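## Task

Take the foam block off the desk and set it on the counter, without knocking any desk carton to the floor and without the robot toppling or being left leaning.

## Robot and tools

ROBOT. A four-wheel base (0.76 m long, 0.64 m wide) whose wheels all steer and drive. On it sits a Z-folding body (ankle, knee, waist), a chest with two 7-joint arms, parallel-jaw grippers and a pan/tilt/roll head. Cameras: head_camera (672x420), left_wrist_camera and right_wrist_camera (644x532). A loose object may occasionally get nudged by an outside force.

FRAMES. Base frame, metres: origin on the floor below the base centre (its turning point), x forward, y left, z up. Hand positions, chest, head_camera_pose and "where" results all use it. Odometry frame = base frame at scene start; base_odometry heading in rad, left positive.

TOOL move. Every argument except "cameras" forms one action; with no action it just reports state, images and the scene number. An action is one of: "base" and/or "joints" (optionally "speeds" or "min_time_s"); "target" (optionally "min_time_s"); or "where" by itself.
- base: an object with exactly one key, a relative offset from the current base position: translate_m (forward +, -4.5 to 4.5), strafe_m (left +, -4.5 to 4.5) or rotate_rad (counter-clockwise +, -3.2 to 3.2). Wheels re-steer first (about 0.5 s, up to 1.1 s). The base does not stop on contact; it keeps spinning until done.
- joints: absolute targets in rad, keyed by name (body_ankle_rad -1.082..0, body_knee_rad 0..2.653, body_waist_pitch_rad -1.907..1.039, body_waist_roll_rad ±0.436, body_waist_yaw_rad ±3.045, left/right_arm_joint1..7_rad, left/right_gripper_rad -0.91 shut..0 open, head_yaw_rad ±1.57, head_roll_rad ±0.349, head_pitch_rad ±0.523, positive pitch looks down). Omitted joints keep their earlier targets and may still be pushing. Mirror a posture between arms by flipping the sign of joints 1, 3, 5, 7. |joint6|+|joint7| must stay at or under 1.87.
- Body postures (ankle, knee, waist pitch): stand -0.8636, 1.434, -0.6306 (start); tall -0.2, 0.4, -0.2; low -1, 2.3, -1.3; bow -0.9, 1.3, 0.2; lean -0.8636, 1.434, -0.194; stoop -0.4, 0.7, 0.2. Bow and stoop reach farthest; stoop suits a hand pointing down. Never zero the ankle or knee alone from stand; don't drive bent beyond bow, in stoop with both arms out, or with a heavy load at full reach.
- Left arm rest: 1.759, -1.166, -1.575, -1.764, -0.427, 0, 0; fold: 2.445, -1.518, -1.534, -2.102, -0.31, 0.586, 0.209. Fold the unused arm before nearing furniture and change fold away from furniture.
- target: absolute pose for one hand: side ("left"/"right"), x, y, z (m, base frame, -3 to 3), pitch_deg (-30..95; 90 fingers down, 0 level), heading_deg (0 forward, counter-clockwise +), optional roll_deg (0 or 180 fixes which way the camera side faces; headings/rolls -360..360) and optional arc (true permits a checked curved path). The body stays still. Status: "reached" (within 10 mm and 2°), "short" (resend if "part of"), or "refused" with a reason, in which case nothing moves.
- where: 1 to 12 [u, v] pixels of the newest full head_camera image; returns base-frame points or "no place" (no depth nearer than 0.32 m, at edges, or through clear things). Use a fresh image after the head or base moves.
- speeds: top speeds for this action only (base 0.04..1.4 m/s, rotate 0.1..1.78 rad/s, body 0.1..1.21, head 0.3..2.5, grippers 0.1..8.5). min_time_s 0.1..8 makes arm/head motions take at least that long. Arms top out at 0.5 rad/s; one action lasts at most 15 s (time_out at 14 s).
- cameras: list of camera names or ["all"]; the "pictures" line gives image order.

Other tools: wait(seconds 0..10) holds current commands and returns state; zoom_image(camera, region [x0,y0,x1,y1], up to 504x504) enlarges part of the latest full image; read_manual gives licence text only; finished_scene(scene = current scene number) ends the scene irreversibly, so the object must already rest on the counter. After ending the first scene, make no further calls in that reply.

RESULTS. base_status, joint_status, left_hand_status, right_hand_status: "done", "off_target" (may keep pushing), "contact_stop" or "time_out" (the whole group — body, or one arm's seven joints — halts and forgets targets), "not_followed" (self-collision check withheld targets; may retry later). A refused call cancels the later move/wait/finished_scene calls in that reply. on_its_own lists unrequested motion. turned_by_wheels vs turned_by_imu reveal slip. base_tilt in degrees (±2 bias). A hand stopping short of its goal while holding something usually means the object is resting on a surface.

GRIPPER. Pads parallel: 0.090 m apart at 0, ~0.050 m at -0.45. Fingertips reach 7.1 mm (open) to 24.5 mm (shut) beyond the hand point. It squeezes only if commanded tighter than the object's width; a reading wider than commanded means it holds something. A load lowers the hand about 0.02 m/kg (to 0.045 far out).

HAND CAMERAS sit ~0.11 m behind the hand point on the camera side; image is upright when that side is up. The camera housing sticks 0.10 m out on that side.

SAFETY. Loads on several arm joints for 3–4 s set arms_held 1: arm commands are refused until the load goes (lower the item, open the hand, or move body/base). About 0.6 kg in a level hand can trigger it; carry fingers-down. Torque faults (limits: joints 1–2 101 N m, 3–5 32.9, 6–7 16.9) freeze that arm for 10 s. Hot motors (MOTOR HOT at 65 °C, stop at 80 °C) come from holding loads, stretched arms or pushing against the unreachable. Never let the arms press or strike each other. Avoid dropping items from height, slamming into furniture, knocking cartons off the desk, and any tilt that lifts wheels.

Each tool is called after ">>>" as name(argument=value, ...) on one line, values as JSON.

## Session

>>> move(cameras=["head_camera"])

Scene clock: 0.00 s.
Joint torques (N m): no reading
base_odometry: x=+0.000 y=+0.000 heading=+0.000
turned_by_wheels: +0.000
turned_by_imu: +0.000
base_tilt: forward=+0.2 right=+0.8
base_status: not commanded
joint_positions: body_ankle_rad=-0.864 body_knee_rad=+1.434 body_waist_pitch_rad=-0.631 body_waist_roll_rad=+0.000 body_waist_yaw_rad=+0.000 left_arm_joint1_rad=+1.723 left_arm_joint2_rad=-1.172 left_arm_joint3_rad=-1.590 left_arm_joint4_rad=-1.792 left_arm_joint5_rad=-0.442 left_arm_joint6_rad=-0.013 left_arm_joint7_rad=+0.012 left_gripper_rad=+0.000 right_arm_joint1_rad=-1.808 right_arm_joint2_rad=-1.183 right_arm_joint3_rad=+1.531 right_arm_joint4_rad=-1.729 right_arm_joint5_rad=+0.421 right_arm_joint6_rad=+0.076 right_arm_joint7_rad=+0.011 right_gripper_rad=+0.000 head_yaw_rad=+0.000 head_roll_rad=+0.000 head_pitch_rad=+0.000
joint_status: not commanded
arms_held: 0
arms_held_load: -
chest: x=+0.0060 y=+0.0000 z=+1.1944 quat_wxyz=(+1.000, +0.000, -0.030, +0.000) (m; base frame)
head_camera_pose: x=+0.0707 y=+0.0277 z=+1.5641 quat_wxyz=(+0.405, -0.582, +0.563, -0.423) (m; base frame)
left_hand: x=+0.6100 y=+0.3243 z=+0.9900 quat_wxyz=(+0.037, +0.659, -0.005, +0.751) pitch_deg=-7.6 heading_deg=-3.2 roll_deg=+177.6 fingers_toward=(+0.99, -0.06, +0.13) jaws_along=(-0.06, -1.00, +0.04) (m; base frame)
right_hand: x=+0.5850 y=-0.2948 z=+0.8629 quat_wxyz=(+0.053, -0.748, -0.023, -0.661) pitch_deg=+6.9 heading_deg=+6.4 roll_deg=+182.8 fingers_toward=(+0.99, +0.11, -0.12) jaws_along=(+0.10, -0.99, -0.05) (m; base frame)
pictures: head_camera

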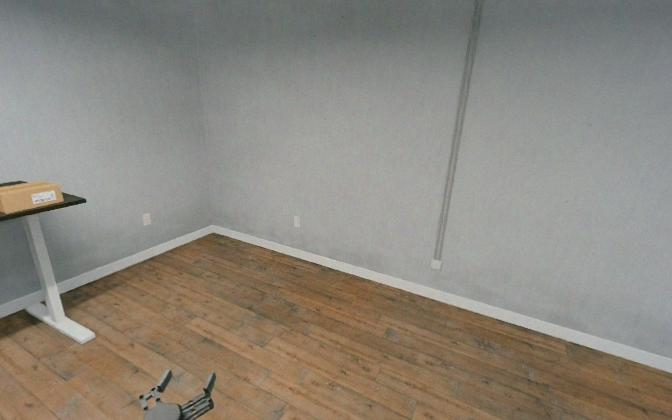

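>>> move(joints={"head_yaw_rad":0.85}, speeds={"head_yaw_rad":2.5}, cameras=["head_camera"])

>>> move(joints={"head_yaw_rad":-1.2}, speeds={"head_yaw_rad":2.5}, cameras=["head_camera"])

Scene clock: 2.57 s.
Joint torques (N m): left_arm=[-16.52 10.18 -5.86 -14.05 0.17 -2.51 0.04] | right_arm=[14.58 7.3 5.81 -14.38 0.23 -2.43 0.01]
move: done
base_odometry: x=+0.000 y=+0.000 heading=+0.000
turned_by_wheels: +0.000
turned_by_imu: +0.000
base_tilt: forward=+0.2 right=+0.8
base_status: not commanded
joint_positions: body_ankle_rad=-0.864 body_knee_rad=+1.434 body_waist_pitch_rad=-0.631 body_waist_roll_rad=+0.000 body_waist_yaw_rad=+0.000 left_arm_joint1_rad=+1.723 left_arm_joint2_rad=-1.172 left_arm_joint3_rad=-1.590 left_arm_joint4_rad=-1.792 left_arm_joint5_rad=-0.442 left_arm_joint6_rad=-0.013 left_arm_joint7_rad=+0.012 left_gripper_rad=+0.000 right_arm_joint1_rad=-1.808 right_arm_joint2_rad=-1.183 right_arm_joint3_rad=+1.531 right_arm_joint4_rad=-1.729 right_arm_joint5_rad=+0.421 right_arm_joint6_rad=+0.076 right_arm_joint7_rad=+0.011 right_gripper_rad=+0.000 head_yaw_rad=+0.850 head_roll_rad=+0.000 head_pitch_rad=+0.000
joint_status: all done
arms_held: 0
arms_held_load: -
chest: x=+0.0060 y=+0.0000 z=+1.1944 quat_wxyz=(+1.000, +0.000, -0.030, +0.000) (m; base frame)
head_camera_pose: x=+0.0160 y=+0.0933 z=+1.5608 quat_wxyz=(+0.529, -0.773, +0.263, -0.233) (m; base frame)
left_hand: x=+0.6100 y=+0.3243 z=+0.9900 quat_wxyz=(+0.037, +0.659, -0.005, +0.751) pitch_deg=-7.6 heading_deg=-3.2 roll_deg=+177.6 fingers_toward=(+0.99, -0.06, +0.13) jaws_along=(-0.06, -1.00, +0.04) (m; base frame)
right_hand: x=+0.5850 y=-0.2948 z=+0.8629 quat_wxyz=(+0.053, -0.748, -0.023, -0.661) pitch_deg=+6.9 heading_deg=+6.4 roll_deg=+182.8 fingers_toward=(+0.99, +0.11, -0.12) jaws_along=(+0.10, -0.99, -0.05) (m; base frame)
pictures: head_camera
camera_calibration:
head_camera: T_world_to_cam=[[0.753509, -0.652376, 0.0814204, -0.0782851], [-0.15983, -0.301905, -0.939844, 1.4976], [0.637714, 0.695168, -0.331757, 0.442739], [0, 0, 0, 1]] pos_world=[0.016009, 0.0932838, 1.56077]

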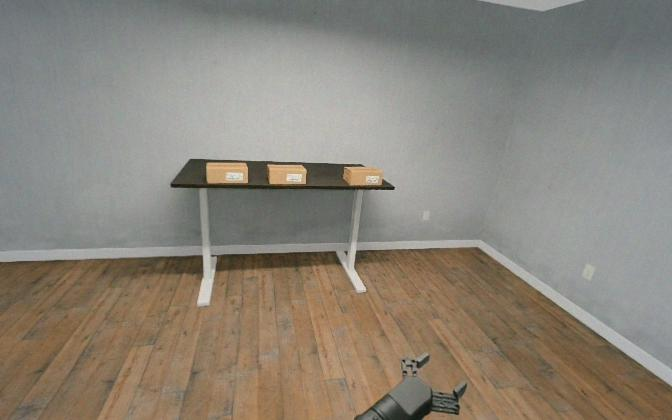

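Scene clock: 3.93 s.
Joint torques (N m): left_arm=[-16.59 10.54 -5.74 -14.1 0.18 -2.54 0.07] | right_arm=[14.11 7.95 5.91 -14.42 0.04 -2.32 -0.09]
move: done
base_odometry: x=+0.000 y=+0.000 heading=+0.000
turned_by_wheels: +0.000
turned_by_imu: +0.000
base_tilt: forward=+0.1 right=+0.8
base_status: not commanded
joint_positions: body_ankle_rad=-0.864 body_knee_rad=+1.434 body_waist_pitch_rad=-0.631 body_waist_roll_rad=+0.000 body_waist_yaw_rad=+0.000 left_arm_joint1_rad=+1.723 left_arm_joint2_rad=-1.172 left_arm_joint3_rad=-1.590 left_arm_joint4_rad=-1.792 left_arm_joint5_rad=-0.442 left_arm_joint6_rad=-0.013 left_arm_joint7_rad=+0.012 left_gripper_rad=+0.000 right_arm_joint1_rad=-1.808 right_arm_joint2_rad=-1.183 right_arm_joint3_rad=+1.531 right_arm_joint4_rad=-1.729 right_arm_joint5_rad=+0.421 right_arm_joint6_rad=+0.076 right_arm_joint7_rad=+0.011 right_gripper_rad=+0.000 head_yaw_rad=-1.200 head_roll_rad=+0.000 head_pitch_rad=+0.000
joint_status: all done
arms_held: 0
arms_held_load: -
chest: x=+0.0060 y=+0.0000 z=+1.1944 quat_wxyz=(+1.000, +0.000, -0.030, +0.000) (m; base frame)
head_camera_pose: x=+0.0328 y=-0.0830 z=+1.5618 quat_wxyz=(+0.116, -0.149, +0.808, -0.559) (m; base frame)
left_hand: x=+0.6100 y=+0.3243 z=+0.9900 quat_wxyz=(+0.037, +0.659, -0.005, +0.751) pitch_deg=-7.6 heading_deg=-3.2 roll_deg=+177.6 fingers_toward=(+0.99, -0.06, +0.13) jaws_along=(-0.06, -1.00, +0.04) (m; base frame)
right_hand: x=+0.5850 y=-0.2948 z=+0.8629 quat_wxyz=(+0.053, -0.748, -0.023, -0.661) pitch_deg=+6.9 heading_deg=+6.4 roll_deg=+182.8 fingers_toward=(+0.99, +0.11, -0.12) jaws_along=(+0.10, -0.99, -0.05) (m; base frame)
pictures: head_camera
camera_calibration:
head_camera: T_world_to_cam=[[-0.928615, -0.370488, -0.0203345, 0.0315423], [-0.111584, 0.331106, -0.936973, 1.49446], [0.35387, -0.867817, -0.348811, 0.461125], [0, 0, 0, 1]] pos_world=[0.0328699, -0.0829685, 1.56176]

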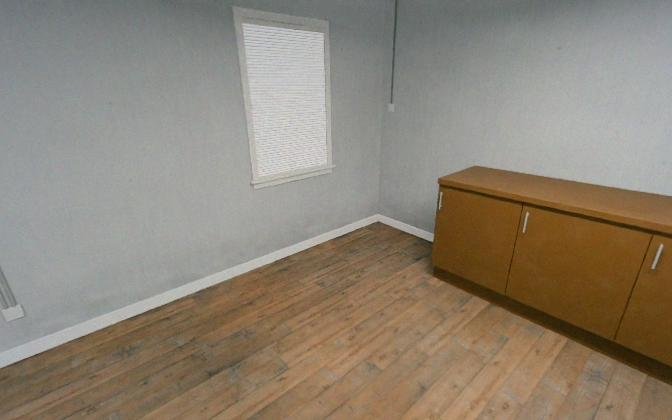

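>>> move(where=[[437,184],[470,168],[560,204],[645,225],[590,187]])

>>> move(joints={"head_yaw_rad":0.85}, speeds={"head_yaw_rad":2.5}, cameras=["head_camera"])

>>> move(where=[[173,184],[392,186],[190,161],[362,164],[227,174],[287,175],[362,177],[325,178]])

>>> zoom_image(camera="head_camera", region=[160, 130, 410, 220])

Scene clock: 5.60 s.
Joint torques (N m): left_arm=[-16.3 10.62 -5.72 -13.88 0.08 -2.47 0.03] | right_arm=[14.58 7.66 5.92 -14.39 0.09 -2.36 0.02]
base_odometry: x=+0.000 y=+0.000 heading=+0.000
turned_by_wheels: +0.000
turned_by_imu: +0.000
base_tilt: forward=+0.2 right=+0.8
where, head_camera: pixel (437, 184): x +0.256, y -3.314, z +0.664; pixel (470, 168): x -0.020, y -2.912, z +0.934; pixel (560, 204): x -0.509, y -2.182, z +0.918; pixel (645, 225): x -0.842, y -2.024, z +0.897; pixel (590, 187): x -0.764, y -2.615, z +0.921. By the robot's depth camera.
base_status: not commanded
joint_positions: body_ankle_rad=-0.864 body_knee_rad=+1.434 body_waist_pitch_rad=-0.631 body_waist_roll_rad=+0.000 body_waist_yaw_rad=+0.000 left_arm_joint1_rad=+1.723 left_arm_joint2_rad=-1.172 left_arm_joint3_rad=-1.590 left_arm_joint4_rad=-1.792 left_arm_joint5_rad=-0.442 left_arm_joint6_rad=-0.013 left_arm_joint7_rad=+0.012 left_gripper_rad=+0.000 right_arm_joint1_rad=-1.808 right_arm_joint2_rad=-1.183 right_arm_joint3_rad=+1.531 right_arm_joint4_rad=-1.729 right_arm_joint5_rad=+0.421 right_arm_joint6_rad=+0.076 right_arm_joint7_rad=+0.011 right_gripper_rad=+0.000 head_yaw_rad=-1.200 head_roll_rad=+0.000 head_pitch_rad=+0.000
joint_status: all done
arms_held: 0
arms_held_load: -
chest: x=+0.0060 y=+0.0000 z=+1.1944 quat_wxyz=(+1.000, +0.000, -0.030, +0.000) (m; base frame)
head_camera_pose: x=+0.0328 y=-0.0830 z=+1.5618 quat_wxyz=(+0.116, -0.149, +0.808, -0.559) (m; base frame)
left_hand: x=+0.6100 y=+0.3243 z=+0.9900 quat_wxyz=(+0.037, +0.659, -0.005, +0.751) pitch_deg=-7.6 heading_deg=-3.2 roll_deg=+177.6 fingers_toward=(+0.99, -0.06, +0.13) jaws_along=(-0.06, -1.00, +0.04) (m; base frame)
right_hand: x=+0.5850 y=-0.2948 z=+0.8629 quat_wxyz=(+0.053, -0.748, -0.023, -0.661) pitch_deg=+6.9 heading_deg=+6.4 roll_deg=+182.8 fingers_toward=(+0.99, +0.11, -0.12) jaws_along=(+0.10, -0.99, -0.05) (m; base frame)
pictures: none

Scene clock: 6.97 s.
Joint torques (N m): left_arm=[-16.49 9.99 -5.75 -14 0.08 -2.45 0.07] | right_arm=[14.76 7.54 5.97 -14.53 0.18 -2.3 0.06]
move: done
base_odometry: x=+0.000 y=+0.000 heading=+0.000
turned_by_wheels: +0.000
turned_by_imu: +0.000
base_tilt: forward=+0.2 right=+1.0
base_status: not commanded
joint_positions: body_ankle_rad=-0.864 body_knee_rad=+1.434 body_waist_pitch_rad=-0.631 body_waist_roll_rad=+0.000 body_waist_yaw_rad=+0.000 left_arm_joint1_rad=+1.723 left_arm_joint2_rad=-1.172 left_arm_joint3_rad=-1.590 left_arm_joint4_rad=-1.792 left_arm_joint5_rad=-0.442 left_arm_joint6_rad=-0.013 left_arm_joint7_rad=+0.012 left_gripper_rad=+0.000 right_arm_joint1_rad=-1.808 right_arm_joint2_rad=-1.183 right_arm_joint3_rad=+1.531 right_arm_joint4_rad=-1.729 right_arm_joint5_rad=+0.421 right_arm_joint6_rad=+0.076 right_arm_joint7_rad=+0.011 right_gripper_rad=+0.000 head_yaw_rad=+0.850 head_roll_rad=+0.000 head_pitch_rad=+0.000
joint_status: all done
arms_held: 0
arms_held_load: -
chest: x=+0.0060 y=+0.0000 z=+1.1944 quat_wxyz=(+1.000, +0.000, -0.030, +0.000) (m; base frame)
head_camera_pose: x=+0.0160 y=+0.0933 z=+1.5608 quat_wxyz=(+0.529, -0.773, +0.263, -0.233) (m; base frame)
left_hand: x=+0.6100 y=+0.3243 z=+0.9900 quat_wxyz=(+0.037, +0.659, -0.005, +0.751) pitch_deg=-7.6 heading_deg=-3.2 roll_deg=+177.6 fingers_toward=(+0.99, -0.06, +0.13) jaws_along=(-0.06, -1.00, +0.04) (m; base frame)
right_hand: x=+0.5850 y=-0.2948 z=+0.8629 quat_wxyz=(+0.053, -0.748, -0.023, -0.661) pitch_deg=+6.9 heading_deg=+6.4 roll_deg=+182.8 fingers_toward=(+0.99, +0.11, -0.12) jaws_along=(+0.10, -0.99, -0.05) (m; base frame)
pictures: head_camera
camera_calibration:
head_camera: T_world_to_cam=[[0.753449, -0.652452, 0.0813754, -0.0782068], [-0.159876, -0.301845, -0.939856, 1.49761], [0.637774, 0.695123, -0.331736, 0.442708], [0, 0, 0, 1]] pos_world=[0.016009, 0.0932838, 1.56077]

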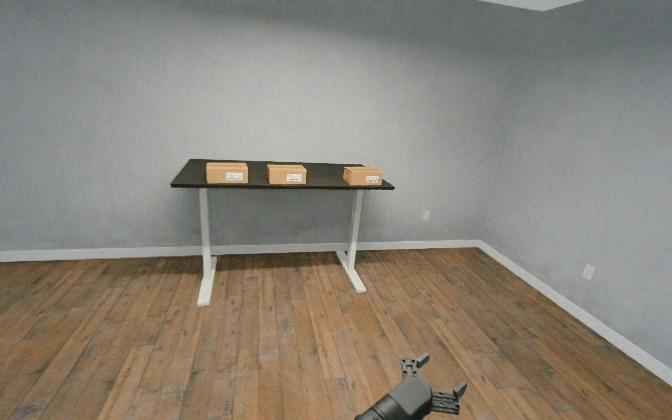

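Scene clock: 6.97 s.
Joint torques (N m): left_arm=[-16.49 9.99 -5.75 -14 0.08 -2.45 0.07] | right_arm=[14.76 7.54 5.97 -14.53 0.18 -2.3 0.06]
base_odometry: x=+0.000 y=+0.000 heading=+0.000
turned_by_wheels: +0.000
turned_by_imu: +0.000
base_tilt: forward=+0.2 right=+1.0
where, head_camera: pixel (173, 184): x +0.548, y +2.160, z +0.973; pixel (392, 186): x +1.864, y +1.518, z +0.973; pixel (190, 161): x +0.829, y +2.714, z +0.987; pixel (362, 164): x +2.238, y +2.197, z +0.970; pixel (227, 174): x +0.841, y +2.044, z +1.035; pixel (287, 175): x +1.184, y +1.874, z +1.036; pixel (362, 177): x +1.657, y +1.633, z +1.033; pixel (325, 178): x +1.521, y +1.879, z +0.981. By the robot's depth camera.
base_status: not commanded
joint_positions: body_ankle_rad=-0.864 body_knee_rad=+1.434 body_waist_pitch_rad=-0.631 body_waist_roll_rad=+0.000 body_waist_yaw_rad=+0.000 left_arm_joint1_rad=+1.723 left_arm_joint2_rad=-1.172 left_arm_joint3_rad=-1.590 left_arm_joint4_rad=-1.792 left_arm_joint5_rad=-0.442 left_arm_joint6_rad=-0.013 left_arm_joint7_rad=+0.012 left_gripper_rad=+0.000 right_arm_joint1_rad=-1.808 right_arm_joint2_rad=-1.183 right_arm_joint3_rad=+1.531 right_arm_joint4_rad=-1.729 right_arm_joint5_rad=+0.421 right_arm_joint6_rad=+0.076 right_arm_joint7_rad=+0.011 right_gripper_rad=+0.000 head_yaw_rad=+0.850 head_roll_rad=+0.000 head_pitch_rad=+0.000
joint_status: all done
arms_held: 0
arms_held_load: -
chest: x=+0.0060 y=+0.0000 z=+1.1944 quat_wxyz=(+1.000, +0.000, -0.030, +0.000) (m; base frame)
head_camera_pose: x=+0.0160 y=+0.0933 z=+1.5608 quat_wxyz=(+0.529, -0.773, +0.263, -0.233) (m; base frame)
left_hand: x=+0.6100 y=+0.3243 z=+0.9900 quat_wxyz=(+0.037, +0.659, -0.005, +0.751) pitch_deg=-7.6 heading_deg=-3.2 roll_deg=+177.6 fingers_toward=(+0.99, -0.06, +0.13) jaws_along=(-0.06, -1.00, +0.04) (m; base frame)
right_hand: x=+0.5850 y=-0.2948 z=+0.8629 quat_wxyz=(+0.053, -0.748, -0.023, -0.661) pitch_deg=+6.9 heading_deg=+6.4 roll_deg=+182.8 fingers_toward=(+0.99, +0.11, -0.12) jaws_along=(+0.10, -0.99, -0.05) (m; base frame)
pictures: none

Scaled by 2.016.

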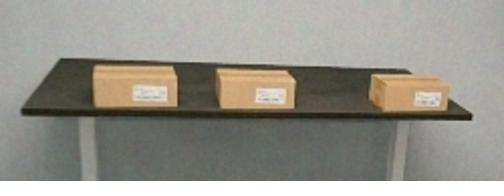

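>>> move(base={"rotate_rad":1.117}, joints={"body_ankle_rad":-0.2,"body_knee_rad":0.4,"body_waist_pitch_rad":-0.2,"head_yaw_rad":0,"head_pitch_rad":0.1}, speeds={"body_ankle_rad":0.7,"rotate_rad":1.2})

>>> move(base={"translate_m":1.3}, speeds={"translate_m":0.8}, cameras=["head_camera"])

Scene clock: 12.63 s.
Joint torques (N m): left_arm=[-14.92 10.32 -5.52 -14.01 0.17 -2.53 -0.01] | right_arm=[12.15 6.68 6.02 -14.1 -0.01 -2.4 0.04]
move: done
base_odometry: x=+0.000 y=+0.000 heading=+1.117
turned_by_wheels: +1.117
turned_by_imu: +1.109
base_tilt: forward=+0.2 right=+0.9
base_status: done
joint_positions: body_ankle_rad=-0.200 body_knee_rad=+0.400 body_waist_pitch_rad=-0.200 body_waist_roll_rad=+0.000 body_waist_yaw_rad=+0.000 left_arm_joint1_rad=+1.723 left_arm_joint2_rad=-1.172 left_arm_joint3_rad=-1.591 left_arm_joint4_rad=-1.792 left_arm_joint5_rad=-0.442 left_arm_joint6_rad=-0.013 left_arm_joint7_rad=+0.012 left_gripper_rad=+0.000 right_arm_joint1_rad=-1.806 right_arm_joint2_rad=-1.182 right_arm_joint3_rad=+1.530 right_arm_joint4_rad=-1.730 right_arm_joint5_rad=+0.421 right_arm_joint6_rad=+0.076 right_arm_joint7_rad=+0.011 right_gripper_rad=+0.000 head_yaw_rad=+0.000 head_roll_rad=+0.000 head_pitch_rad=+0.100
joint_status: all done
arms_held: 0
arms_held_load: -
chest: x=+0.1060 y=+0.0000 z=+1.3667 quat_wxyz=(+1.000, +0.000, +0.000, +0.000) (m; base frame)
head_camera_pose: x=+0.2030 y=+0.0277 z=+1.7216 quat_wxyz=(+0.359, -0.614, +0.594, -0.375) (m; base frame)
left_hand: x=+0.6965 y=+0.3247 z=+1.1263 quat_wxyz=(+0.036, +0.681, -0.003, +0.731) pitch_deg=-4.1 heading_deg=-3.1 roll_deg=+177.4 fingers_toward=(+1.00, -0.05, +0.07) jaws_along=(-0.06, -1.00, +0.04) (m; base frame)
right_hand: x=+0.6648 y=-0.2946 z=+1.0023 quat_wxyz=(+0.054, -0.767, -0.022, -0.639) pitch_deg=+10.2 heading_deg=+6.5 roll_deg=+183.1 fingers_toward=(+0.98, +0.11, -0.18) jaws_along=(+0.10, -0.99, -0.05) (m; base frame)
pictures: none

Scene clock: 17.53 s.
Joint torques (N m): left_arm=[-14.89 10.18 -5.9 -14.11 0.22 -2.51 0.03] | right_arm=[12.05 7.56 5.68 -14.3 -0.22 -2.28 0.06]
move: done
base_odometry: x=+0.566 y=+1.170 heading=+1.119
turned_by_wheels: +0.003
turned_by_imu: +0.000
base_tilt: forward=+0.1 right=+0.8
base_status: done
joint_positions: body_ankle_rad=-0.200 body_knee_rad=+0.400 body_waist_pitch_rad=-0.200 body_waist_roll_rad=+0.000 body_waist_yaw_rad=+0.000 left_arm_joint1_rad=+1.722 left_arm_joint2_rad=-1.172 left_arm_joint3_rad=-1.590 left_arm_joint4_rad=-1.792 left_arm_joint5_rad=-0.442 left_arm_joint6_rad=-0.013 left_arm_joint7_rad=+0.012 left_gripper_rad=+0.000 right_arm_joint1_rad=-1.806 right_arm_joint2_rad=-1.182 right_arm_joint3_rad=+1.531 right_arm_joint4_rad=-1.729 right_arm_joint5_rad=+0.421 right_arm_joint6_rad=+0.076 right_arm_joint7_rad=+0.011 right_gripper_rad=+0.000 head_yaw_rad=+0.000 head_roll_rad=+0.000 head_pitch_rad=+0.100
joint_status: not commanded
arms_held: 0
arms_held_load: -
chest: x=+0.1062 y=+0.0000 z=+1.3667 quat_wxyz=(+1.000, +0.000, +0.000, +0.000) (m; base frame)
head_camera_pose: x=+0.2034 y=+0.0277 z=+1.7216 quat_wxyz=(+0.359, -0.614, +0.594, -0.375) (m; base frame)
left_hand: x=+0.6970 y=+0.3244 z=+1.1270 quat_wxyz=(+0.037, +0.681, -0.004, +0.731) pitch_deg=-4.2 heading_deg=-3.2 roll_deg=+177.4 fingers_toward=(+1.00, -0.06, +0.07) jaws_along=(-0.06, -1.00, +0.04) (m; base frame)
right_hand: x=+0.6647 y=-0.2950 z=+1.0019 quat_wxyz=(+0.053, -0.767, -0.022, -0.639) pitch_deg=+10.2 heading_deg=+6.4 roll_deg=+183.1 fingers_toward=(+0.98, +0.11, -0.18) jaws_along=(+0.10, -0.99, -0.05) (m; base frame)
pictures: head_camera
camera_calibration:
head_camera: T_world_to_cam=[[0.0129571, -0.999316, 0.0346251, -0.034617], [-0.460614, -0.0367003, -0.886842, 1.62142], [0.887506, -0.00445788, -0.460774, 0.612889], [0, 0, 0, 1]] pos_world=[0.203354, 0.0276455, 1.72155]

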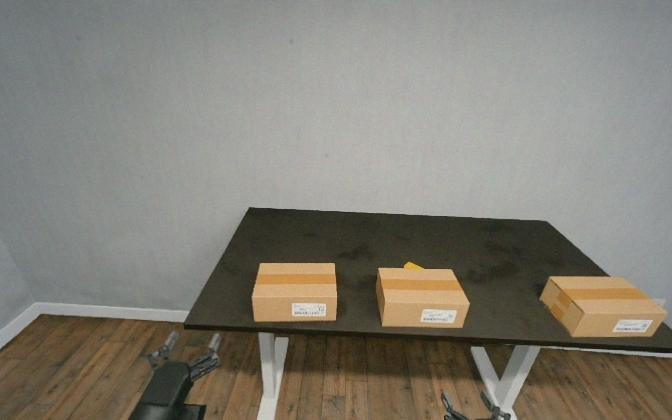

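>>> zoom_image(camera="head_camera", region=[360, 240, 500, 340])

>>> move(where=[[412,267],[379,273],[454,274],[467,303],[378,299],[336,275],[541,300],[450,265],[355,265],[336,320]])

Scaled by 3.600.

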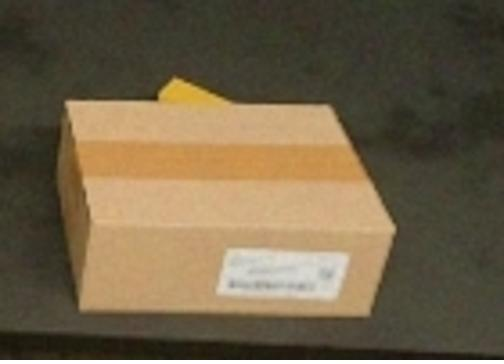

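Scene clock: 18.43 s.
Joint torques (N m): left_arm=[-14.09 10.15 -5.78 -14.03 0.12 -2.55 0.07] | right_arm=[12.38 6.7 5.77 -14.2 0.11 -2.34 0.02]
base_odometry: x=+0.566 y=+1.170 heading=+1.119
turned_by_wheels: +0.000
turned_by_imu: +0.000
base_tilt: forward=+0.2 right=+0.8
where, head_camera: pixel (412, 267): x +1.144, y -0.262, z +1.010; pixel (379, 273): x +1.040, y -0.126, z +1.060; pixel (454, 274): x +1.051, y -0.375, z +1.058; pixel (467, 303): x +0.918, y -0.371, z +1.058; pixel (378, 299): x +1.000, y -0.126, z +0.986; pixel (336, 275): x +1.139, y +0.012, z +0.965; pixel (541, 300): x +1.047, y -0.691, z +0.964; pixel (450, 265): x +1.228, y -0.434, z +0.963; pixel (355, 265): x +1.198, y -0.060, z +0.969; pixel (336, 320): x +0.925, y +0.009, z +0.964. By the robot's depth camera.
base_status: done
joint_positions: body_ankle_rad=-0.200 body_knee_rad=+0.400 body_waist_pitch_rad=-0.200 body_waist_roll_rad=+0.000 body_waist_yaw_rad=+0.000 left_arm_joint1_rad=+1.722 left_arm_joint2_rad=-1.172 left_arm_joint3_rad=-1.590 left_arm_joint4_rad=-1.792 left_arm_joint5_rad=-0.442 left_arm_joint6_rad=-0.013 left_arm_joint7_rad=+0.012 left_gripper_rad=+0.000 right_arm_joint1_rad=-1.806 right_arm_joint2_rad=-1.182 right_arm_joint3_rad=+1.531 right_arm_joint4_rad=-1.729 right_arm_joint5_rad=+0.421 right_arm_joint6_rad=+0.076 right_arm_joint7_rad=+0.011 right_gripper_rad=+0.000 head_yaw_rad=+0.000 head_roll_rad=+0.000 head_pitch_rad=+0.100
joint_status: not commanded
arms_held: 0
arms_held_load: -
chest: x=+0.1062 y=+0.0000 z=+1.3667 quat_wxyz=(+1.000, +0.000, +0.000, +0.000) (m; base frame)
head_camera_pose: x=+0.2034 y=+0.0277 z=+1.7216 quat_wxyz=(+0.359, -0.614, +0.594, -0.375) (m; base frame)
left_hand: x=+0.6970 y=+0.3244 z=+1.1270 quat_wxyz=(+0.037, +0.681, -0.004, +0.731) pitch_deg=-4.2 heading_deg=-3.2 roll_deg=+177.4 fingers_toward=(+1.00, -0.06, +0.07) jaws_along=(-0.06, -1.00, +0.04) (m; base frame)
right_hand: x=+0.6647 y=-0.2950 z=+1.0019 quat_wxyz=(+0.053, -0.767, -0.022, -0.639) pitch_deg=+10.2 heading_deg=+6.4 roll_deg=+183.1 fingers_toward=(+0.98, +0.11, -0.18) jaws_along=(+0.10, -0.99, -0.05) (m; base frame)
pictures: none

>>> move(joints={"body_ankle_rad":-0.4,"body_knee_rad":0.7,"body_waist_pitch_rad":0.2,"left_arm_joint1_rad":2.445,"left_arm_joint2_rad":-1.518,"left_arm_joint3_rad":-1.534,"left_arm_joint4_rad":-2.102,"left_arm_joint5_rad":-0.31,"left_arm_joint6_rad":0.586,"left_arm_joint7_rad":0.209,"head_pitch_rad":0.1})

>>> move(target={"side":"right","x":0.62,"y":-0.27,"z":1.2,"pitch_deg":90,"heading_deg":0,"arc":true})

>>> move(base={"translate_m":0.4}, cameras=["head_camera","right_wrist_camera"])

Scene clock: 24.97 s.
Joint torques (N m): left_arm=[16.42 -0.69 0.54 -8.79 0.44 -0.03 0.44] | right_arm=[-2.02 5.41 3.86 -11.36 0.03 -1.81 0.12]
move: done
base_odometry: x=+0.566 y=+1.170 heading=+1.119
turned_by_wheels: +0.000
turned_by_imu: -0.001
base_tilt: forward=+0.2 right=+0.8
base_status: not commanded
joint_positions: body_ankle_rad=-0.400 body_knee_rad=+0.700 body_waist_pitch_rad=+0.200 body_waist_roll_rad=+0.000 body_waist_yaw_rad=+0.000 left_arm_joint1_rad=+2.442 left_arm_joint2_rad=-1.515 left_arm_joint3_rad=-1.534 left_arm_joint4_rad=-2.101 left_arm_joint5_rad=-0.311 left_arm_joint6_rad=+0.585 left_arm_joint7_rad=+0.208 left_gripper_rad=+0.000 right_arm_joint1_rad=-1.806 right_arm_joint2_rad=-1.182 right_arm_joint3_rad=+1.531 right_arm_joint4_rad=-1.729 right_arm_joint5_rad=+0.421 right_arm_joint6_rad=+0.076 right_arm_joint7_rad=+0.011 right_gripper_rad=+0.000 head_yaw_rad=+0.000 head_roll_rad=+0.000 head_pitch_rad=+0.100
joint_status: all done
arms_held: 0
arms_held_load: -
chest: x=+0.2935 y=+0.0000 z=+1.2801 quat_wxyz=(+0.969, +0.000, +0.247, +0.000) (m; base frame)
head_camera_pose: x=+0.5488 y=+0.0277 z=+1.5450 quat_wxyz=(+0.201, -0.688, +0.664, -0.212) (m; base frame)
left_hand: x=+0.2451 y=+0.2406 z=+0.6617 quat_wxyz=(+0.006, +0.993, +0.099, +0.056) pitch_deg=+83.5 heading_deg=-0.2 roll_deg=+168.4 fingers_toward=(+0.11, +0.00, -0.99) jaws_along=(+0.20, -0.98, +0.02) (m; base frame)
right_hand: x=+0.6088 y=-0.2950 z=+0.6922 quat_wxyz=(+0.057, -0.901, -0.008, -0.430) pitch_deg=+38.6 heading_deg=+8.1 roll_deg=+187.0 fingers_toward=(+0.77, +0.11, -0.62) jaws_along=(+0.06, -0.99, -0.10) (m; base frame)
pictures: none

Scene clock: 25.27 s.
Joint torques (N m): left_arm=[16.43 -0.73 0.58 -8.77 0.32 -0.07 0.42] | right_arm=[-2.07 5.8 4.03 -11.62 -0.01 -1.84 0.21]
move: refused
base_odometry: x=+0.566 y=+1.170 heading=+1.119
turned_by_wheels: +0.000
turned_by_imu: +0.000
base_tilt: forward=+0.2 right=+0.8
base_status: not commanded
joint_positions: body_ankle_rad=-0.400 body_knee_rad=+0.700 body_waist_pitch_rad=+0.200 body_waist_roll_rad=+0.000 body_waist_yaw_rad=+0.000 left_arm_joint1_rad=+2.442 left_arm_joint2_rad=-1.515 left_arm_joint3_rad=-1.534 left_arm_joint4_rad=-2.101 left_arm_joint5_rad=-0.311 left_arm_joint6_rad=+0.585 left_arm_joint7_rad=+0.208 left_gripper_rad=+0.000 right_arm_joint1_rad=-1.806 right_arm_joint2_rad=-1.182 right_arm_joint3_rad=+1.531 right_arm_joint4_rad=-1.729 right_arm_joint5_rad=+0.421 right_arm_joint6_rad=+0.076 right_arm_joint7_rad=+0.011 right_gripper_rad=+0.000 head_yaw_rad=+0.000 head_roll_rad=+0.000 head_pitch_rad=+0.100
joint_status: not commanded
arms_held: 0
arms_held_load: -
chest: x=+0.2935 y=+0.0000 z=+1.2801 quat_wxyz=(+0.969, +0.000, +0.247, +0.000) (m; base frame)
head_camera_pose: x=+0.5488 y=+0.0277 z=+1.5450 quat_wxyz=(+0.201, -0.688, +0.664, -0.212) (m; base frame)
left_hand: x=+0.2451 y=+0.2406 z=+0.6617 quat_wxyz=(+0.006, +0.993, +0.099, +0.056) pitch_deg=+83.5 heading_deg=-0.2 roll_deg=+168.4 fingers_toward=(+0.11, +0.00, -0.99) jaws_along=(+0.20, -0.98, +0.02) (m; base frame)
right_hand: x=+0.6088 y=-0.2950 z=+0.6922 quat_wxyz=(+0.057, -0.901, -0.008, -0.430) pitch_deg=+38.6 heading_deg=+8.1 roll_deg=+187.0 fingers_toward=(+0.77, +0.11, -0.62) jaws_along=(+0.06, -0.99, -0.10) (m; base frame)
right_hand_status: refused: no posture of the arm gets there (right_arm_joint2_rad would come within 0.1 rad of its limit): the closest leaves the hand 12 mm and 7.5 deg from the pose. Nothing moved.
pictures: none

not run: a stop came earlier in this reply.

>>> move(target={"side":"right","x":0.74,"y":-0.3,"z":1.18,"pitch_deg":75,"heading_deg":0,"arc":true})

>>> move(base={"translate_m":0.4}, cameras=["head_camera","right_wrist_camera"])

Scene clock: 26.57 s.
Joint torques (N m): left_arm=[16.49 -0.44 0.5 -8.69 0.34 -0.04 0.39] | right_arm=[-2.07 5.61 4.02 -11.61 0.2 -1.98 0.18]
move: refused
base_odometry: x=+0.566 y=+1.170 heading=+1.119
turned_by_wheels: +0.000
turned_by_imu: +0.000
base_tilt: forward=+0.3 right=+0.9
base_status: not commanded
joint_positions: body_ankle_rad=-0.400 body_knee_rad=+0.700 body_waist_pitch_rad=+0.200 body_waist_roll_rad=+0.000 body_waist_yaw_rad=+0.000 left_arm_joint1_rad=+2.442 left_arm_joint2_rad=-1.515 left_arm_joint3_rad=-1.534 left_arm_joint4_rad=-2.101 left_arm_joint5_rad=-0.311 left_arm_joint6_rad=+0.585 left_arm_joint7_rad=+0.208 left_gripper_rad=+0.000 right_arm_joint1_rad=-1.806 right_arm_joint2_rad=-1.182 right_arm_joint3_rad=+1.531 right_arm_joint4_rad=-1.729 right_arm_joint5_rad=+0.421 right_arm_joint6_rad=+0.076 right_arm_joint7_rad=+0.011 right_gripper_rad=+0.000 head_yaw_rad=+0.000 head_roll_rad=+0.000 head_pitch_rad=+0.100
joint_status: not commanded
arms_held: 0
arms_held_load: -
chest: x=+0.2935 y=+0.0000 z=+1.2801 quat_wxyz=(+0.969, +0.000, +0.247, +0.000) (m; base frame)
head_camera_pose: x=+0.5488 y=+0.0277 z=+1.5450 quat_wxyz=(+0.201, -0.688, +0.664, -0.212) (m; base frame)
left_hand: x=+0.2451 y=+0.2406 z=+0.6617 quat_wxyz=(+0.006, +0.993, +0.099, +0.056) pitch_deg=+83.5 heading_deg=-0.2 roll_deg=+168.4 fingers_toward=(+0.11, +0.00, -0.99) jaws_along=(+0.20, -0.98, +0.02) (m; base frame)
right_hand: x=+0.6088 y=-0.2950 z=+0.6922 quat_wxyz=(+0.057, -0.901, -0.008, -0.430) pitch_deg=+38.6 heading_deg=+8.1 roll_deg=+187.0 fingers_toward=(+0.77, +0.11, -0.62) jaws_along=(+0.06, -0.99, -0.10) (m; base frame)
right_hand_status: refused: neither the straight line nor an arc passes: along the straight line the arm gets 39% of the way (right_arm_joint4_rad would come within 0.1 rad of its limit); the best arc brings the right finger too near the left wrist. Nothing moved.
pictures: none

not run: a stop came earlier in this reply.

>>> move(base={"translate_m":-0.25})

>>> move(target={"side":"right","x":0.9,"y":-0.33,"z":1.15,"pitch_deg":60,"heading_deg":0,"arc":true}, cameras=["head_camera","right_wrist_camera"])

Scene clock: 30.10 s.
Joint torques (N m): left_arm=[15.01 -0.8 0.47 -8.39 0.46 -0.26 0.39] | right_arm=[-0.47 5.15 4.21 -11.59 -0.03 -1.87 0.13]
move: done
base_odometry: x=+0.457 y=+0.945 heading=+1.119
turned_by_wheels: +0.000
turned_by_imu: +0.000
base_tilt: forward=+0.2 right=+0.8
base_status: done
joint_positions: body_ankle_rad=-0.400 body_knee_rad=+0.700 body_waist_pitch_rad=+0.200 body_waist_roll_rad=+0.000 body_waist_yaw_rad=+0.000 left_arm_joint1_rad=+2.445 left_arm_joint2_rad=-1.515 left_arm_joint3_rad=-1.534 left_arm_joint4_rad=-2.101 left_arm_joint5_rad=-0.311 left_arm_joint6_rad=+0.586 left_arm_joint7_rad=+0.208 left_gripper_rad=+0.000 right_arm_joint1_rad=-1.809 right_arm_joint2_rad=-1.182 right_arm_joint3_rad=+1.530 right_arm_joint4_rad=-1.729 right_arm_joint5_rad=+0.421 right_arm_joint6_rad=+0.076 right_arm_joint7_rad=+0.011 right_gripper_rad=+0.000 head_yaw_rad=+0.000 head_roll_rad=+0.000 head_pitch_rad=+0.100
joint_status: not commanded
arms_held: 0
arms_held_load: -
chest: x=+0.2932 y=+0.0000 z=+1.2802 quat_wxyz=(+0.969, +0.000, +0.247, +0.000) (m; base frame)
head_camera_pose: x=+0.5484 y=+0.0277 z=+1.5452 quat_wxyz=(+0.201, -0.688, +0.664, -0.212) (m; base frame)
left_hand: x=+0.2430 y=+0.2405 z=+0.6619 quat_wxyz=(+0.006, +0.994, +0.099, +0.055) pitch_deg=+83.7 heading_deg=-0.3 roll_deg=+168.3 fingers_toward=(+0.11, +0.00, -0.99) jaws_along=(+0.20, -0.98, +0.02) (m; base frame)
right_hand: x=+0.6068 y=-0.2949 z=+0.6913 quat_wxyz=(+0.057, -0.902, -0.008, -0.428) pitch_deg=+38.8 heading_deg=+8.1 roll_deg=+187.1 fingers_toward=(+0.77, +0.11, -0.63) jaws_along=(+0.06, -0.99, -0.10) (m; base frame)
pictures: none

Scene clock: 37.60 s.
Joint torques (N m): left_arm=[15.24 -0.11 0.53 -8.48 0.31 -0.28 0.33] | right_arm=[31.54 -5.13 -1.11 13.6 0.64 -0.94 0.28]
move: done
base_odometry: x=+0.457 y=+0.945 heading=+1.119
turned_by_wheels: +0.000
turned_by_imu: -0.001
base_tilt: forward=+0.3 right=+0.9
base_status: not commanded
joint_positions: body_ankle_rad=-0.400 body_knee_rad=+0.700 body_waist_pitch_rad=+0.200 body_waist_roll_rad=+0.000 body_waist_yaw_rad=+0.000 left_arm_joint1_rad=+2.445 left_arm_joint2_rad=-1.516 left_arm_joint3_rad=-1.534 left_arm_joint4_rad=-2.101 left_arm_joint5_rad=-0.311 left_arm_joint6_rad=+0.586 left_arm_joint7_rad=+0.208 left_gripper_rad=+0.000 right_arm_joint1_rad=+1.504 right_arm_joint2_rad=-1.529 right_arm_joint3_rad=-1.795 right_arm_joint4_rad=-1.403 right_arm_joint5_rad=+2.970 right_arm_joint6_rad=+0.625 right_arm_joint7_rad=+0.282 right_gripper_rad=+0.000 head_yaw_rad=+0.000 head_roll_rad=+0.000 head_pitch_rad=+0.100
joint_status: not commanded
arms_held: 0
arms_held_load: -
chest: x=+0.2932 y=+0.0000 z=+1.2802 quat_wxyz=(+0.969, +0.000, +0.247, +0.000) (m; base frame)
head_camera_pose: x=+0.5484 y=+0.0277 z=+1.5452 quat_wxyz=(+0.201, -0.688, +0.664, -0.212) (m; base frame)
left_hand: x=+0.2430 y=+0.2404 z=+0.6619 quat_wxyz=(+0.006, +0.993, +0.100, +0.055) pitch_deg=+83.7 heading_deg=-0.2 roll_deg=+168.3 fingers_toward=(+0.11, +0.00, -0.99) jaws_along=(+0.20, -0.98, +0.02) (m; base frame)
right_hand: x=+0.8999 y=-0.3308 z=+1.1491 quat_wxyz=(+0.000, -0.966, +0.000, -0.258) pitch_deg=+60.0 heading_deg=-0.1 roll_deg=+180.0 fingers_toward=(+0.50, +0.00, -0.87) jaws_along=(+0.00, -1.00, +0.00) (m; base frame)
right_hand_status: reached (checked arc, to end with the hand's camera side down, planned for 7.0 s): 1 mm and 0.1 deg off.
pictures: head_camera, right_wrist_camera
camera_calibration:
head_camera: T_world_to_cam=[[0.0278167, -0.99932, 0.0242226, -0.0250568], [-0.829016, -0.0366023, -0.558026, 1.31791], [0.558533, -0.00455848, -0.82947, 0.975457], [0, 0, 0, 1]] pos_world=[0.548443, 0.0276455, 1.54515]
right_wrist_camera: T_world_to_cam=[[-0.0226636, 0.999743, -0.0000684719, 0.346303], [0.482623, 0.0110008, 0.875759, -1.4305], [0.875535, 0.0198148, -0.482749, -0.0884666], [0, 0, 0, 1]] pos_world=[0.775697, -0.328724, 1.21009]

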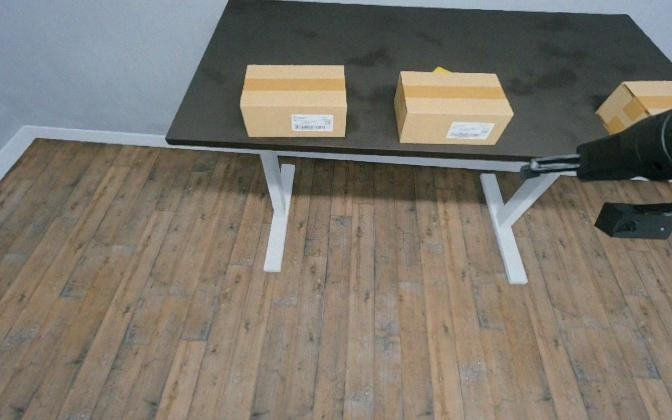

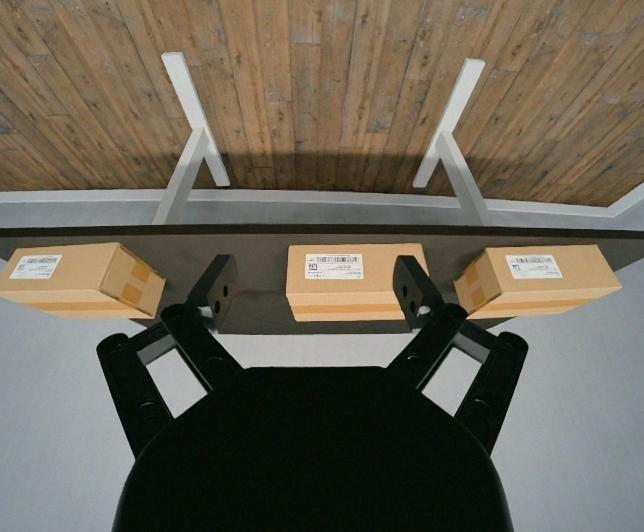

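>>> move(base={"translate_m":0.62}, joints={"head_pitch_rad":0.3}, cameras=["head_camera","right_wrist_camera"])

Scene clock: 42.63 s.
Joint torques (N m): left_arm=[15.2 -0.38 0.59 -7.8 0.51 -0.26 0.37] | right_arm=[31.31 -4.82 -0.88 13.63 0.69 -1.21 0.29]
move: done
base_odometry: x=+0.727 y=+1.503 heading=+1.120
turned_by_wheels: +0.001
turned_by_imu: -0.001
base_tilt: forward=+0.3 right=+0.9
base_status: done
joint_positions: body_ankle_rad=-0.400 body_knee_rad=+0.700 body_waist_pitch_rad=+0.200 body_waist_roll_rad=+0.000 body_waist_yaw_rad=+0.000 left_arm_joint1_rad=+2.444 left_arm_joint2_rad=-1.516 left_arm_joint3_rad=-1.534 left_arm_joint4_rad=-2.102 left_arm_joint5_rad=-0.311 left_arm_joint6_rad=+0.586 left_arm_joint7_rad=+0.208 left_gripper_rad=+0.000 right_arm_joint1_rad=+1.503 right_arm_joint2_rad=-1.530 right_arm_joint3_rad=-1.796 right_arm_joint4_rad=-1.403 right_arm_joint5_rad=+2.970 right_arm_joint6_rad=+0.626 right_arm_joint7_rad=+0.282 right_gripper_rad=+0.000 head_yaw_rad=+0.000 head_roll_rad=+0.000 head_pitch_rad=+0.300
joint_status: all done
arms_held: 0
arms_held_load: -
chest: x=+0.2937 y=+0.0000 z=+1.2800 quat_wxyz=(+0.969, +0.000, +0.248, +0.000) (m; base frame)
head_camera_pose: x=+0.5531 y=+0.0277 z=+1.5162 quat_wxyz=(+0.133, -0.706, +0.681, -0.142) (m; base frame)
left_hand: x=+0.2446 y=+0.2403 z=+0.6620 quat_wxyz=(+0.006, +0.993, +0.100, +0.056) pitch_deg=+83.6 heading_deg=-0.3 roll_deg=+168.3 fingers_toward=(+0.11, +0.00, -0.99) jaws_along=(+0.20, -0.98, +0.02) (m; base frame)
right_hand: x=+0.9000 y=-0.3308 z=+1.1480 quat_wxyz=(+0.000, -0.966, +0.001, -0.257) pitch_deg=+60.2 heading_deg=-0.1 roll_deg=+180.0 fingers_toward=(+0.50, +0.00, -0.87) jaws_along=(+0.00, -1.00, +0.00) (m; base frame)
pictures: head_camera, right_wrist_camera
camera_calibration:
head_camera: T_world_to_cam=[[0.0321823, -0.999316, 0.0182266, -0.0178085], [-0.923643, -0.0367034, -0.381493, 1.09029], [0.381901, -0.00455753, -0.924192, 1.19022], [0, 0, 0, 1]] pos_world=[0.553062, 0.0276454, 1.51626]
right_wrist_camera: T_world_to_cam=[[-0.0225846, 0.999745, -0.000291955, 0.346416], [0.4845, 0.0112005, 0.87472, -1.43004], [0.8745, 0.0196138, -0.484629, -0.0860166], [0, 0, 0, 1]] pos_world=[0.7759, -0.328623, 1.2093]

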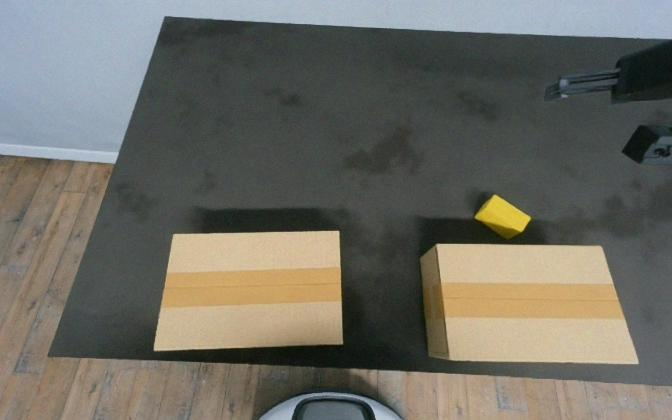

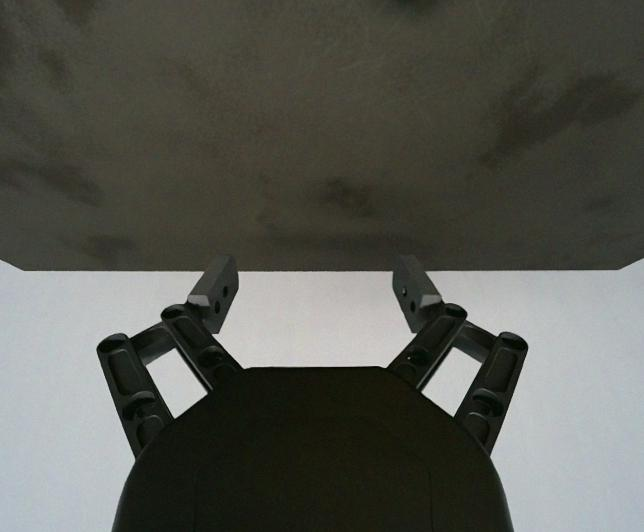

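>>> move(where=[[492,199],[500,207],[502,218],[527,216],[510,234],[478,216],[510,210],[437,246],[602,248],[475,218],[520,250],[490,175]])

>>> zoom_image(camera="head_camera", region=[450, 180, 560, 260])

Scene clock: 43.37 s.
Joint torques (N m): left_arm=[15.81 -0.07 0.61 -7.78 0.27 -0.22 0.32] | right_arm=[30.94 -4.69 -0.96 13.67 0.47 -1.21 0.28]
base_odometry: x=+0.727 y=+1.503 heading=+1.120
turned_by_wheels: +0.000
turned_by_imu: +0.000
base_tilt: forward=+0.2 right=+0.9
where, head_camera: pixel (492, 199): x +0.796, y -0.251, z +1.003; pixel (500, 207): x +0.782, y -0.263, z +1.001; pixel (502, 218): x +0.761, y -0.263, z +1.001; pixel (527, 216): x +0.767, y -0.308, z +1.002; pixel (510, 234): x +0.742, y -0.287, z +0.975; pixel (478, 216): x +0.779, y -0.240, z +0.964; pixel (510, 210): x +0.777, y -0.280, z +1.001; pixel (437, 246): x +0.691, y -0.128, z +1.053; pixel (602, 248): x +0.698, y -0.378, z +1.053; pixel (475, 218): x +0.777, y -0.237, z +0.957; pixel (520, 250): x +0.690, y -0.253, z +1.052; pixel (490, 175): x +0.872, y -0.281, z +0.955. By the robot's depth camera.
base_status: done
joint_positions: body_ankle_rad=-0.400 body_knee_rad=+0.700 body_waist_pitch_rad=+0.200 body_waist_roll_rad=+0.000 body_waist_yaw_rad=+0.000 left_arm_joint1_rad=+2.444 left_arm_joint2_rad=-1.516 left_arm_joint3_rad=-1.534 left_arm_joint4_rad=-2.102 left_arm_joint5_rad=-0.311 left_arm_joint6_rad=+0.586 left_arm_joint7_rad=+0.208 left_gripper_rad=+0.000 right_arm_joint1_rad=+1.503 right_arm_joint2_rad=-1.530 right_arm_joint3_rad=-1.796 right_arm_joint4_rad=-1.403 right_arm_joint5_rad=+2.970 right_arm_joint6_rad=+0.626 right_arm_joint7_rad=+0.282 right_gripper_rad=+0.000 head_yaw_rad=+0.000 head_roll_rad=+0.000 head_pitch_rad=+0.300
joint_status: all done
arms_held: 0
arms_held_load: -
chest: x=+0.2937 y=+0.0000 z=+1.2800 quat_wxyz=(+0.969, +0.000, +0.248, +0.000) (m; base frame)
head_camera_pose: x=+0.5531 y=+0.0277 z=+1.5162 quat_wxyz=(+0.133, -0.706, +0.681, -0.142) (m; base frame)
left_hand: x=+0.2446 y=+0.2403 z=+0.6620 quat_wxyz=(+0.006, +0.993, +0.100, +0.056) pitch_deg=+83.6 heading_deg=-0.3 roll_deg=+168.3 fingers_toward=(+0.11, +0.00, -0.99) jaws_along=(+0.20, -0.98, +0.02) (m; base frame)
right_hand: x=+0.9000 y=-0.3308 z=+1.1480 quat_wxyz=(+0.000, -0.966, +0.001, -0.257) pitch_deg=+60.2 heading_deg=-0.1 roll_deg=+180.0 fingers_toward=(+0.50, +0.00, -0.87) jaws_along=(+0.00, -1.00, +0.00) (m; base frame)
pictures: none

Scaled by 4.582.
This view is cut from an older image: the scene may have changed since it was taken.

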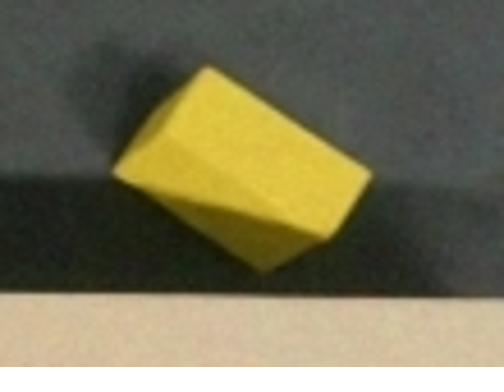

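>>> move(joints={"right_gripper_rad":-0.4})

>>> move(target={"side":"right","x":0.774,"y":-0.276,"z":1.11,"pitch_deg":90,"heading_deg":56,"roll_deg":0,"arc":true}, cameras=["head_camera","right_wrist_camera"])

Scene clock: 47.10 s.
Joint torques (N m): left_arm=[15.55 -0.22 0.54 -7.7 0.35 -0.24 0.37] | right_arm=[31.18 -4.37 -0.89 13.86 0.61 -1.24 0.25]
move: done
base_odometry: x=+0.727 y=+1.503 heading=+1.120
turned_by_wheels: +0.000
turned_by_imu: +0.000
base_tilt: forward=+0.3 right=+0.9
base_status: not commanded
joint_positions: body_ankle_rad=-0.400 body_knee_rad=+0.700 body_waist_pitch_rad=+0.200 body_waist_roll_rad=+0.000 body_waist_yaw_rad=+0.000 left_arm_joint1_rad=+2.444 left_arm_joint2_rad=-1.516 left_arm_joint3_rad=-1.534 left_arm_joint4_rad=-2.102 left_arm_joint5_rad=-0.311 left_arm_joint6_rad=+0.586 left_arm_joint7_rad=+0.208 left_gripper_rad=+0.000 right_arm_joint1_rad=+1.503 right_arm_joint2_rad=-1.530 right_arm_joint3_rad=-1.796 right_arm_joint4_rad=-1.403 right_arm_joint5_rad=+2.970 right_arm_joint6_rad=+0.626 right_arm_joint7_rad=+0.282 right_gripper_rad=-0.399 head_yaw_rad=+0.000 head_roll_rad=+0.000 head_pitch_rad=+0.300
joint_status: all done
arms_held: 0
arms_held_load: -
chest: x=+0.2937 y=+0.0000 z=+1.2800 quat_wxyz=(+0.969, +0.000, +0.248, +0.000) (m; base frame)
head_camera_pose: x=+0.5531 y=+0.0277 z=+1.5162 quat_wxyz=(+0.133, -0.706, +0.681, -0.142) (m; base frame)
left_hand: x=+0.2446 y=+0.2403 z=+0.6620 quat_wxyz=(+0.006, +0.993, +0.100, +0.056) pitch_deg=+83.6 heading_deg=-0.3 roll_deg=+168.3 fingers_toward=(+0.11, +0.00, -0.99) jaws_along=(+0.20, -0.98, +0.02) (m; base frame)
right_hand: x=+0.9000 y=-0.3308 z=+1.1480 quat_wxyz=(+0.000, -0.966, +0.001, -0.257) pitch_deg=+60.2 heading_deg=-0.1 roll_deg=+180.0 fingers_toward=(+0.50, +0.00, -0.87) jaws_along=(+0.00, -1.00, +0.00) (m; base frame)
pictures: none

Scene clock: 55.57 s.
Joint torques (N m): left_arm=[15.53 0.1 0.54 -7.8 0.38 -0.22 0.32] | right_arm=[31.22 0.84 -8.09 10.39 -0.36 -0.3 -0.51]
move: done
base_odometry: x=+0.727 y=+1.503 heading=+1.120
turned_by_wheels: +0.000
turned_by_imu: -0.001
base_tilt: forward=+0.2 right=+0.9
base_status: not commanded
joint_positions: body_ankle_rad=-0.400 body_knee_rad=+0.700 body_waist_pitch_rad=+0.200 body_waist_roll_rad=+0.000 body_waist_yaw_rad=+0.000 left_arm_joint1_rad=+2.444 left_arm_joint2_rad=-1.516 left_arm_joint3_rad=-1.534 left_arm_joint4_rad=-2.102 left_arm_joint5_rad=-0.311 left_arm_joint6_rad=+0.586 left_arm_joint7_rad=+0.208 left_gripper_rad=+0.000 right_arm_joint1_rad=+1.296 right_arm_joint2_rad=-1.957 right_arm_joint3_rad=-2.225 right_arm_joint4_rad=-1.312 right_arm_joint5_rad=-0.829 right_arm_joint6_rad=-0.115 right_arm_joint7_rad=-1.357 right_gripper_rad=-0.400 head_yaw_rad=+0.000 head_roll_rad=+0.000 head_pitch_rad=+0.300
joint_status: not commanded
arms_held: 0
arms_held_load: -
chest: x=+0.2937 y=+0.0000 z=+1.2800 quat_wxyz=(+0.969, +0.000, +0.248, +0.000) (m; base frame)
head_camera_pose: x=+0.5531 y=+0.0277 z=+1.5162 quat_wxyz=(+0.133, -0.706, +0.681, -0.142) (m; base frame)
left_hand: x=+0.2446 y=+0.2403 z=+0.6620 quat_wxyz=(+0.006, +0.993, +0.100, +0.056) pitch_deg=+83.6 heading_deg=-0.3 roll_deg=+168.3 fingers_toward=(+0.11, +0.00, -0.99) jaws_along=(+0.20, -0.98, +0.02) (m; base frame)
right_hand: x=+0.7746 y=-0.2763 z=+1.1106 quat_wxyz=(-0.002, +0.469, -0.883, +0.000) pitch_deg=+89.8 heading_deg=+55.9 roll_deg=+0.0 fingers_toward=(+0.00, +0.00, -1.00) jaws_along=(-0.83, +0.56, +0.00) (m; base frame)
right_hand_status: reached (checked arc, to end with the hand's camera side to the robot's left, planned for 8.0 s): 1 mm and 0.2 deg off.
pictures: head_camera, right_wrist_camera
camera_calibration:
head_camera: T_world_to_cam=[[0.0321823, -0.999316, 0.0182266, -0.0178085], [-0.923643, -0.0367034, -0.381493, 1.09029], [0.381901, -0.00455753, -0.924192, 1.19022], [0, 0, 0, 1]] pos_world=[0.553062, 0.0276454, 1.51626]
right_wrist_camera: T_world_to_cam=[[0.839634, -0.543, 0.0129265, -0.819666], [-0.471264, -0.716464, 0.514382, -0.397732], [-0.270048, -0.437984, -0.857464, 1.17874], [0, 0, 0, 1]] pos_world=[0.819098, -0.213771, 1.22591]

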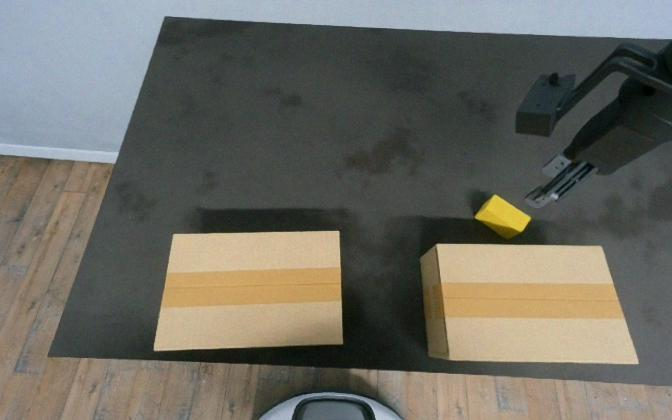

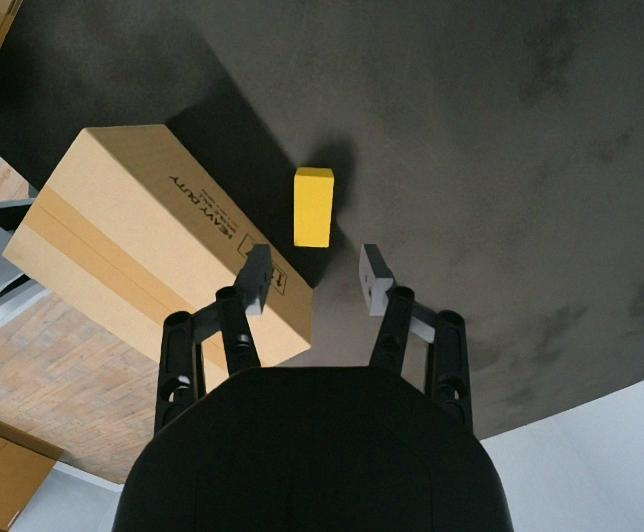

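>>> move(target={"side":"right","x":0.774,"y":-0.276,"z":0.98,"pitch_deg":90,"heading_deg":56,"roll_deg":0})

>>> move(joints={"right_gripper_rad":-0.8}, cameras=["right_wrist_camera"])

Scene clock: 58.67 s.
Joint torques (N m): left_arm=[15.39 -0.34 0.69 -7.62 0.26 -0.19 0.33] | right_arm=[32.58 2.56 -7.97 8.72 0.43 0.1 0.27]
move: done
base_odometry: x=+0.727 y=+1.503 heading=+1.120
turned_by_wheels: +0.000
turned_by_imu: +0.000
base_tilt: forward=+0.2 right=+0.9
base_status: not commanded
joint_positions: body_ankle_rad=-0.400 body_knee_rad=+0.700 body_waist_pitch_rad=+0.200 body_waist_roll_rad=+0.000 body_waist_yaw_rad=+0.000 left_arm_joint1_rad=+2.444 left_arm_joint2_rad=-1.516 left_arm_joint3_rad=-1.534 left_arm_joint4_rad=-2.102 left_arm_joint5_rad=-0.311 left_arm_joint6_rad=+0.586 left_arm_joint7_rad=+0.208 left_gripper_rad=+0.000 right_arm_joint1_rad=+1.104 right_arm_joint2_rad=-1.954 right_arm_joint3_rad=-2.147 right_arm_joint4_rad=-1.411 right_arm_joint5_rad=-0.743 right_arm_joint6_rad=-0.059 right_arm_joint7_rad=-1.066 right_gripper_rad=-0.400 head_yaw_rad=+0.000 head_roll_rad=+0.000 head_pitch_rad=+0.300
joint_status: not commanded
arms_held: 0
arms_held_load: -
chest: x=+0.2937 y=+0.0000 z=+1.2800 quat_wxyz=(+0.969, +0.000, +0.248, +0.000) (m; base frame)
head_camera_pose: x=+0.5531 y=+0.0277 z=+1.5162 quat_wxyz=(+0.134, -0.706, +0.681, -0.142) (m; base frame)
left_hand: x=+0.2446 y=+0.2403 z=+0.6620 quat_wxyz=(+0.006, +0.993, +0.100, +0.056) pitch_deg=+83.6 heading_deg=-0.3 roll_deg=+168.3 fingers_toward=(+0.11, +0.00, -0.99) jaws_along=(+0.20, -0.98, +0.02) (m; base frame)
right_hand: x=+0.7733 y=-0.2755 z=+0.9801 quat_wxyz=(+0.001, +0.470, -0.883, +0.000) pitch_deg=+89.9 heading_deg=+56.1 roll_deg=+0.0 fingers_toward=(+0.00, +0.00, -1.00) jaws_along=(-0.83, +0.56, +0.00) (m; base frame)
right_hand_status: reached (straight line, to end with the hand's camera side to the robot's left, planned for 0.9 s): 1 mm and 0.2 deg off.
pictures: none

Scene clock: 59.47 s.
Joint torques (N m): left_arm=[15.43 -0.33 0.64 -7.83 0.4 -0.23 0.35] | right_arm=[32.42 2.6 -7.73 8.67 0.39 0.12 0.22]
move: off_target
base_odometry: x=+0.727 y=+1.503 heading=+1.120
turned_by_wheels: +0.000
turned_by_imu: +0.000
base_tilt: forward=+0.3 right=+0.9
base_status: not commanded
joint_positions: body_ankle_rad=-0.400 body_knee_rad=+0.700 body_waist_pitch_rad=+0.200 body_waist_roll_rad=+0.000 body_waist_yaw_rad=+0.000 left_arm_joint1_rad=+2.444 left_arm_joint2_rad=-1.516 left_arm_joint3_rad=-1.534 left_arm_joint4_rad=-2.102 left_arm_joint5_rad=-0.311 left_arm_joint6_rad=+0.586 left_arm_joint7_rad=+0.208 left_gripper_rad=+0.000 right_arm_joint1_rad=+1.104 right_arm_joint2_rad=-1.954 right_arm_joint3_rad=-2.147 right_arm_joint4_rad=-1.411 right_arm_joint5_rad=-0.743 right_arm_joint6_rad=-0.059 right_arm_joint7_rad=-1.066 right_gripper_rad=-0.614 head_yaw_rad=+0.000 head_roll_rad=+0.000 head_pitch_rad=+0.300
joint_status: right_gripper_rad off_target (ended at -0.614, target -0.800)
arms_held: 0
arms_held_load: -
chest: x=+0.2937 y=+0.0000 z=+1.2800 quat_wxyz=(+0.969, +0.000, +0.248, +0.000) (m; base frame)
head_camera_pose: x=+0.5531 y=+0.0277 z=+1.5162 quat_wxyz=(+0.134, -0.706, +0.681, -0.142) (m; base frame)
left_hand: x=+0.2446 y=+0.2403 z=+0.6620 quat_wxyz=(+0.006, +0.993, +0.100, +0.056) pitch_deg=+83.6 heading_deg=-0.3 roll_deg=+168.3 fingers_toward=(+0.11, +0.00, -0.99) jaws_along=(+0.20, -0.98, +0.02) (m; base frame)
right_hand: x=+0.7735 y=-0.2756 z=+0.9802 quat_wxyz=(+0.001, +0.470, -0.883, +0.000) pitch_deg=+89.9 heading_deg=+56.1 roll_deg=+0.0 fingers_toward=(+0.00, +0.00, -1.00) jaws_along=(-0.83, +0.56, +0.00) (m; base frame)
pictures: right_wrist_camera
camera_calibration:
right_wrist_camera: T_world_to_cam=[[0.841068, -0.54081, 0.0113593, -0.81567], [-0.467072, -0.715477, 0.519554, -0.338646], [-0.272853, -0.442286, -0.854362, 1.06485], [0, 0, 0, 1]] pos_world=[0.81841, -0.212446, 1.09498]

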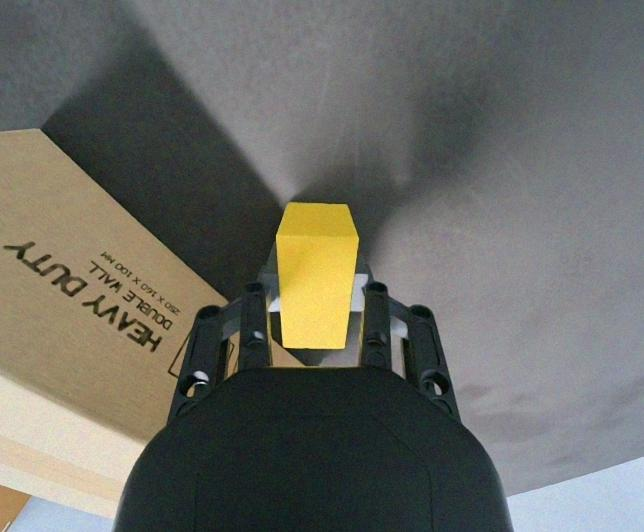

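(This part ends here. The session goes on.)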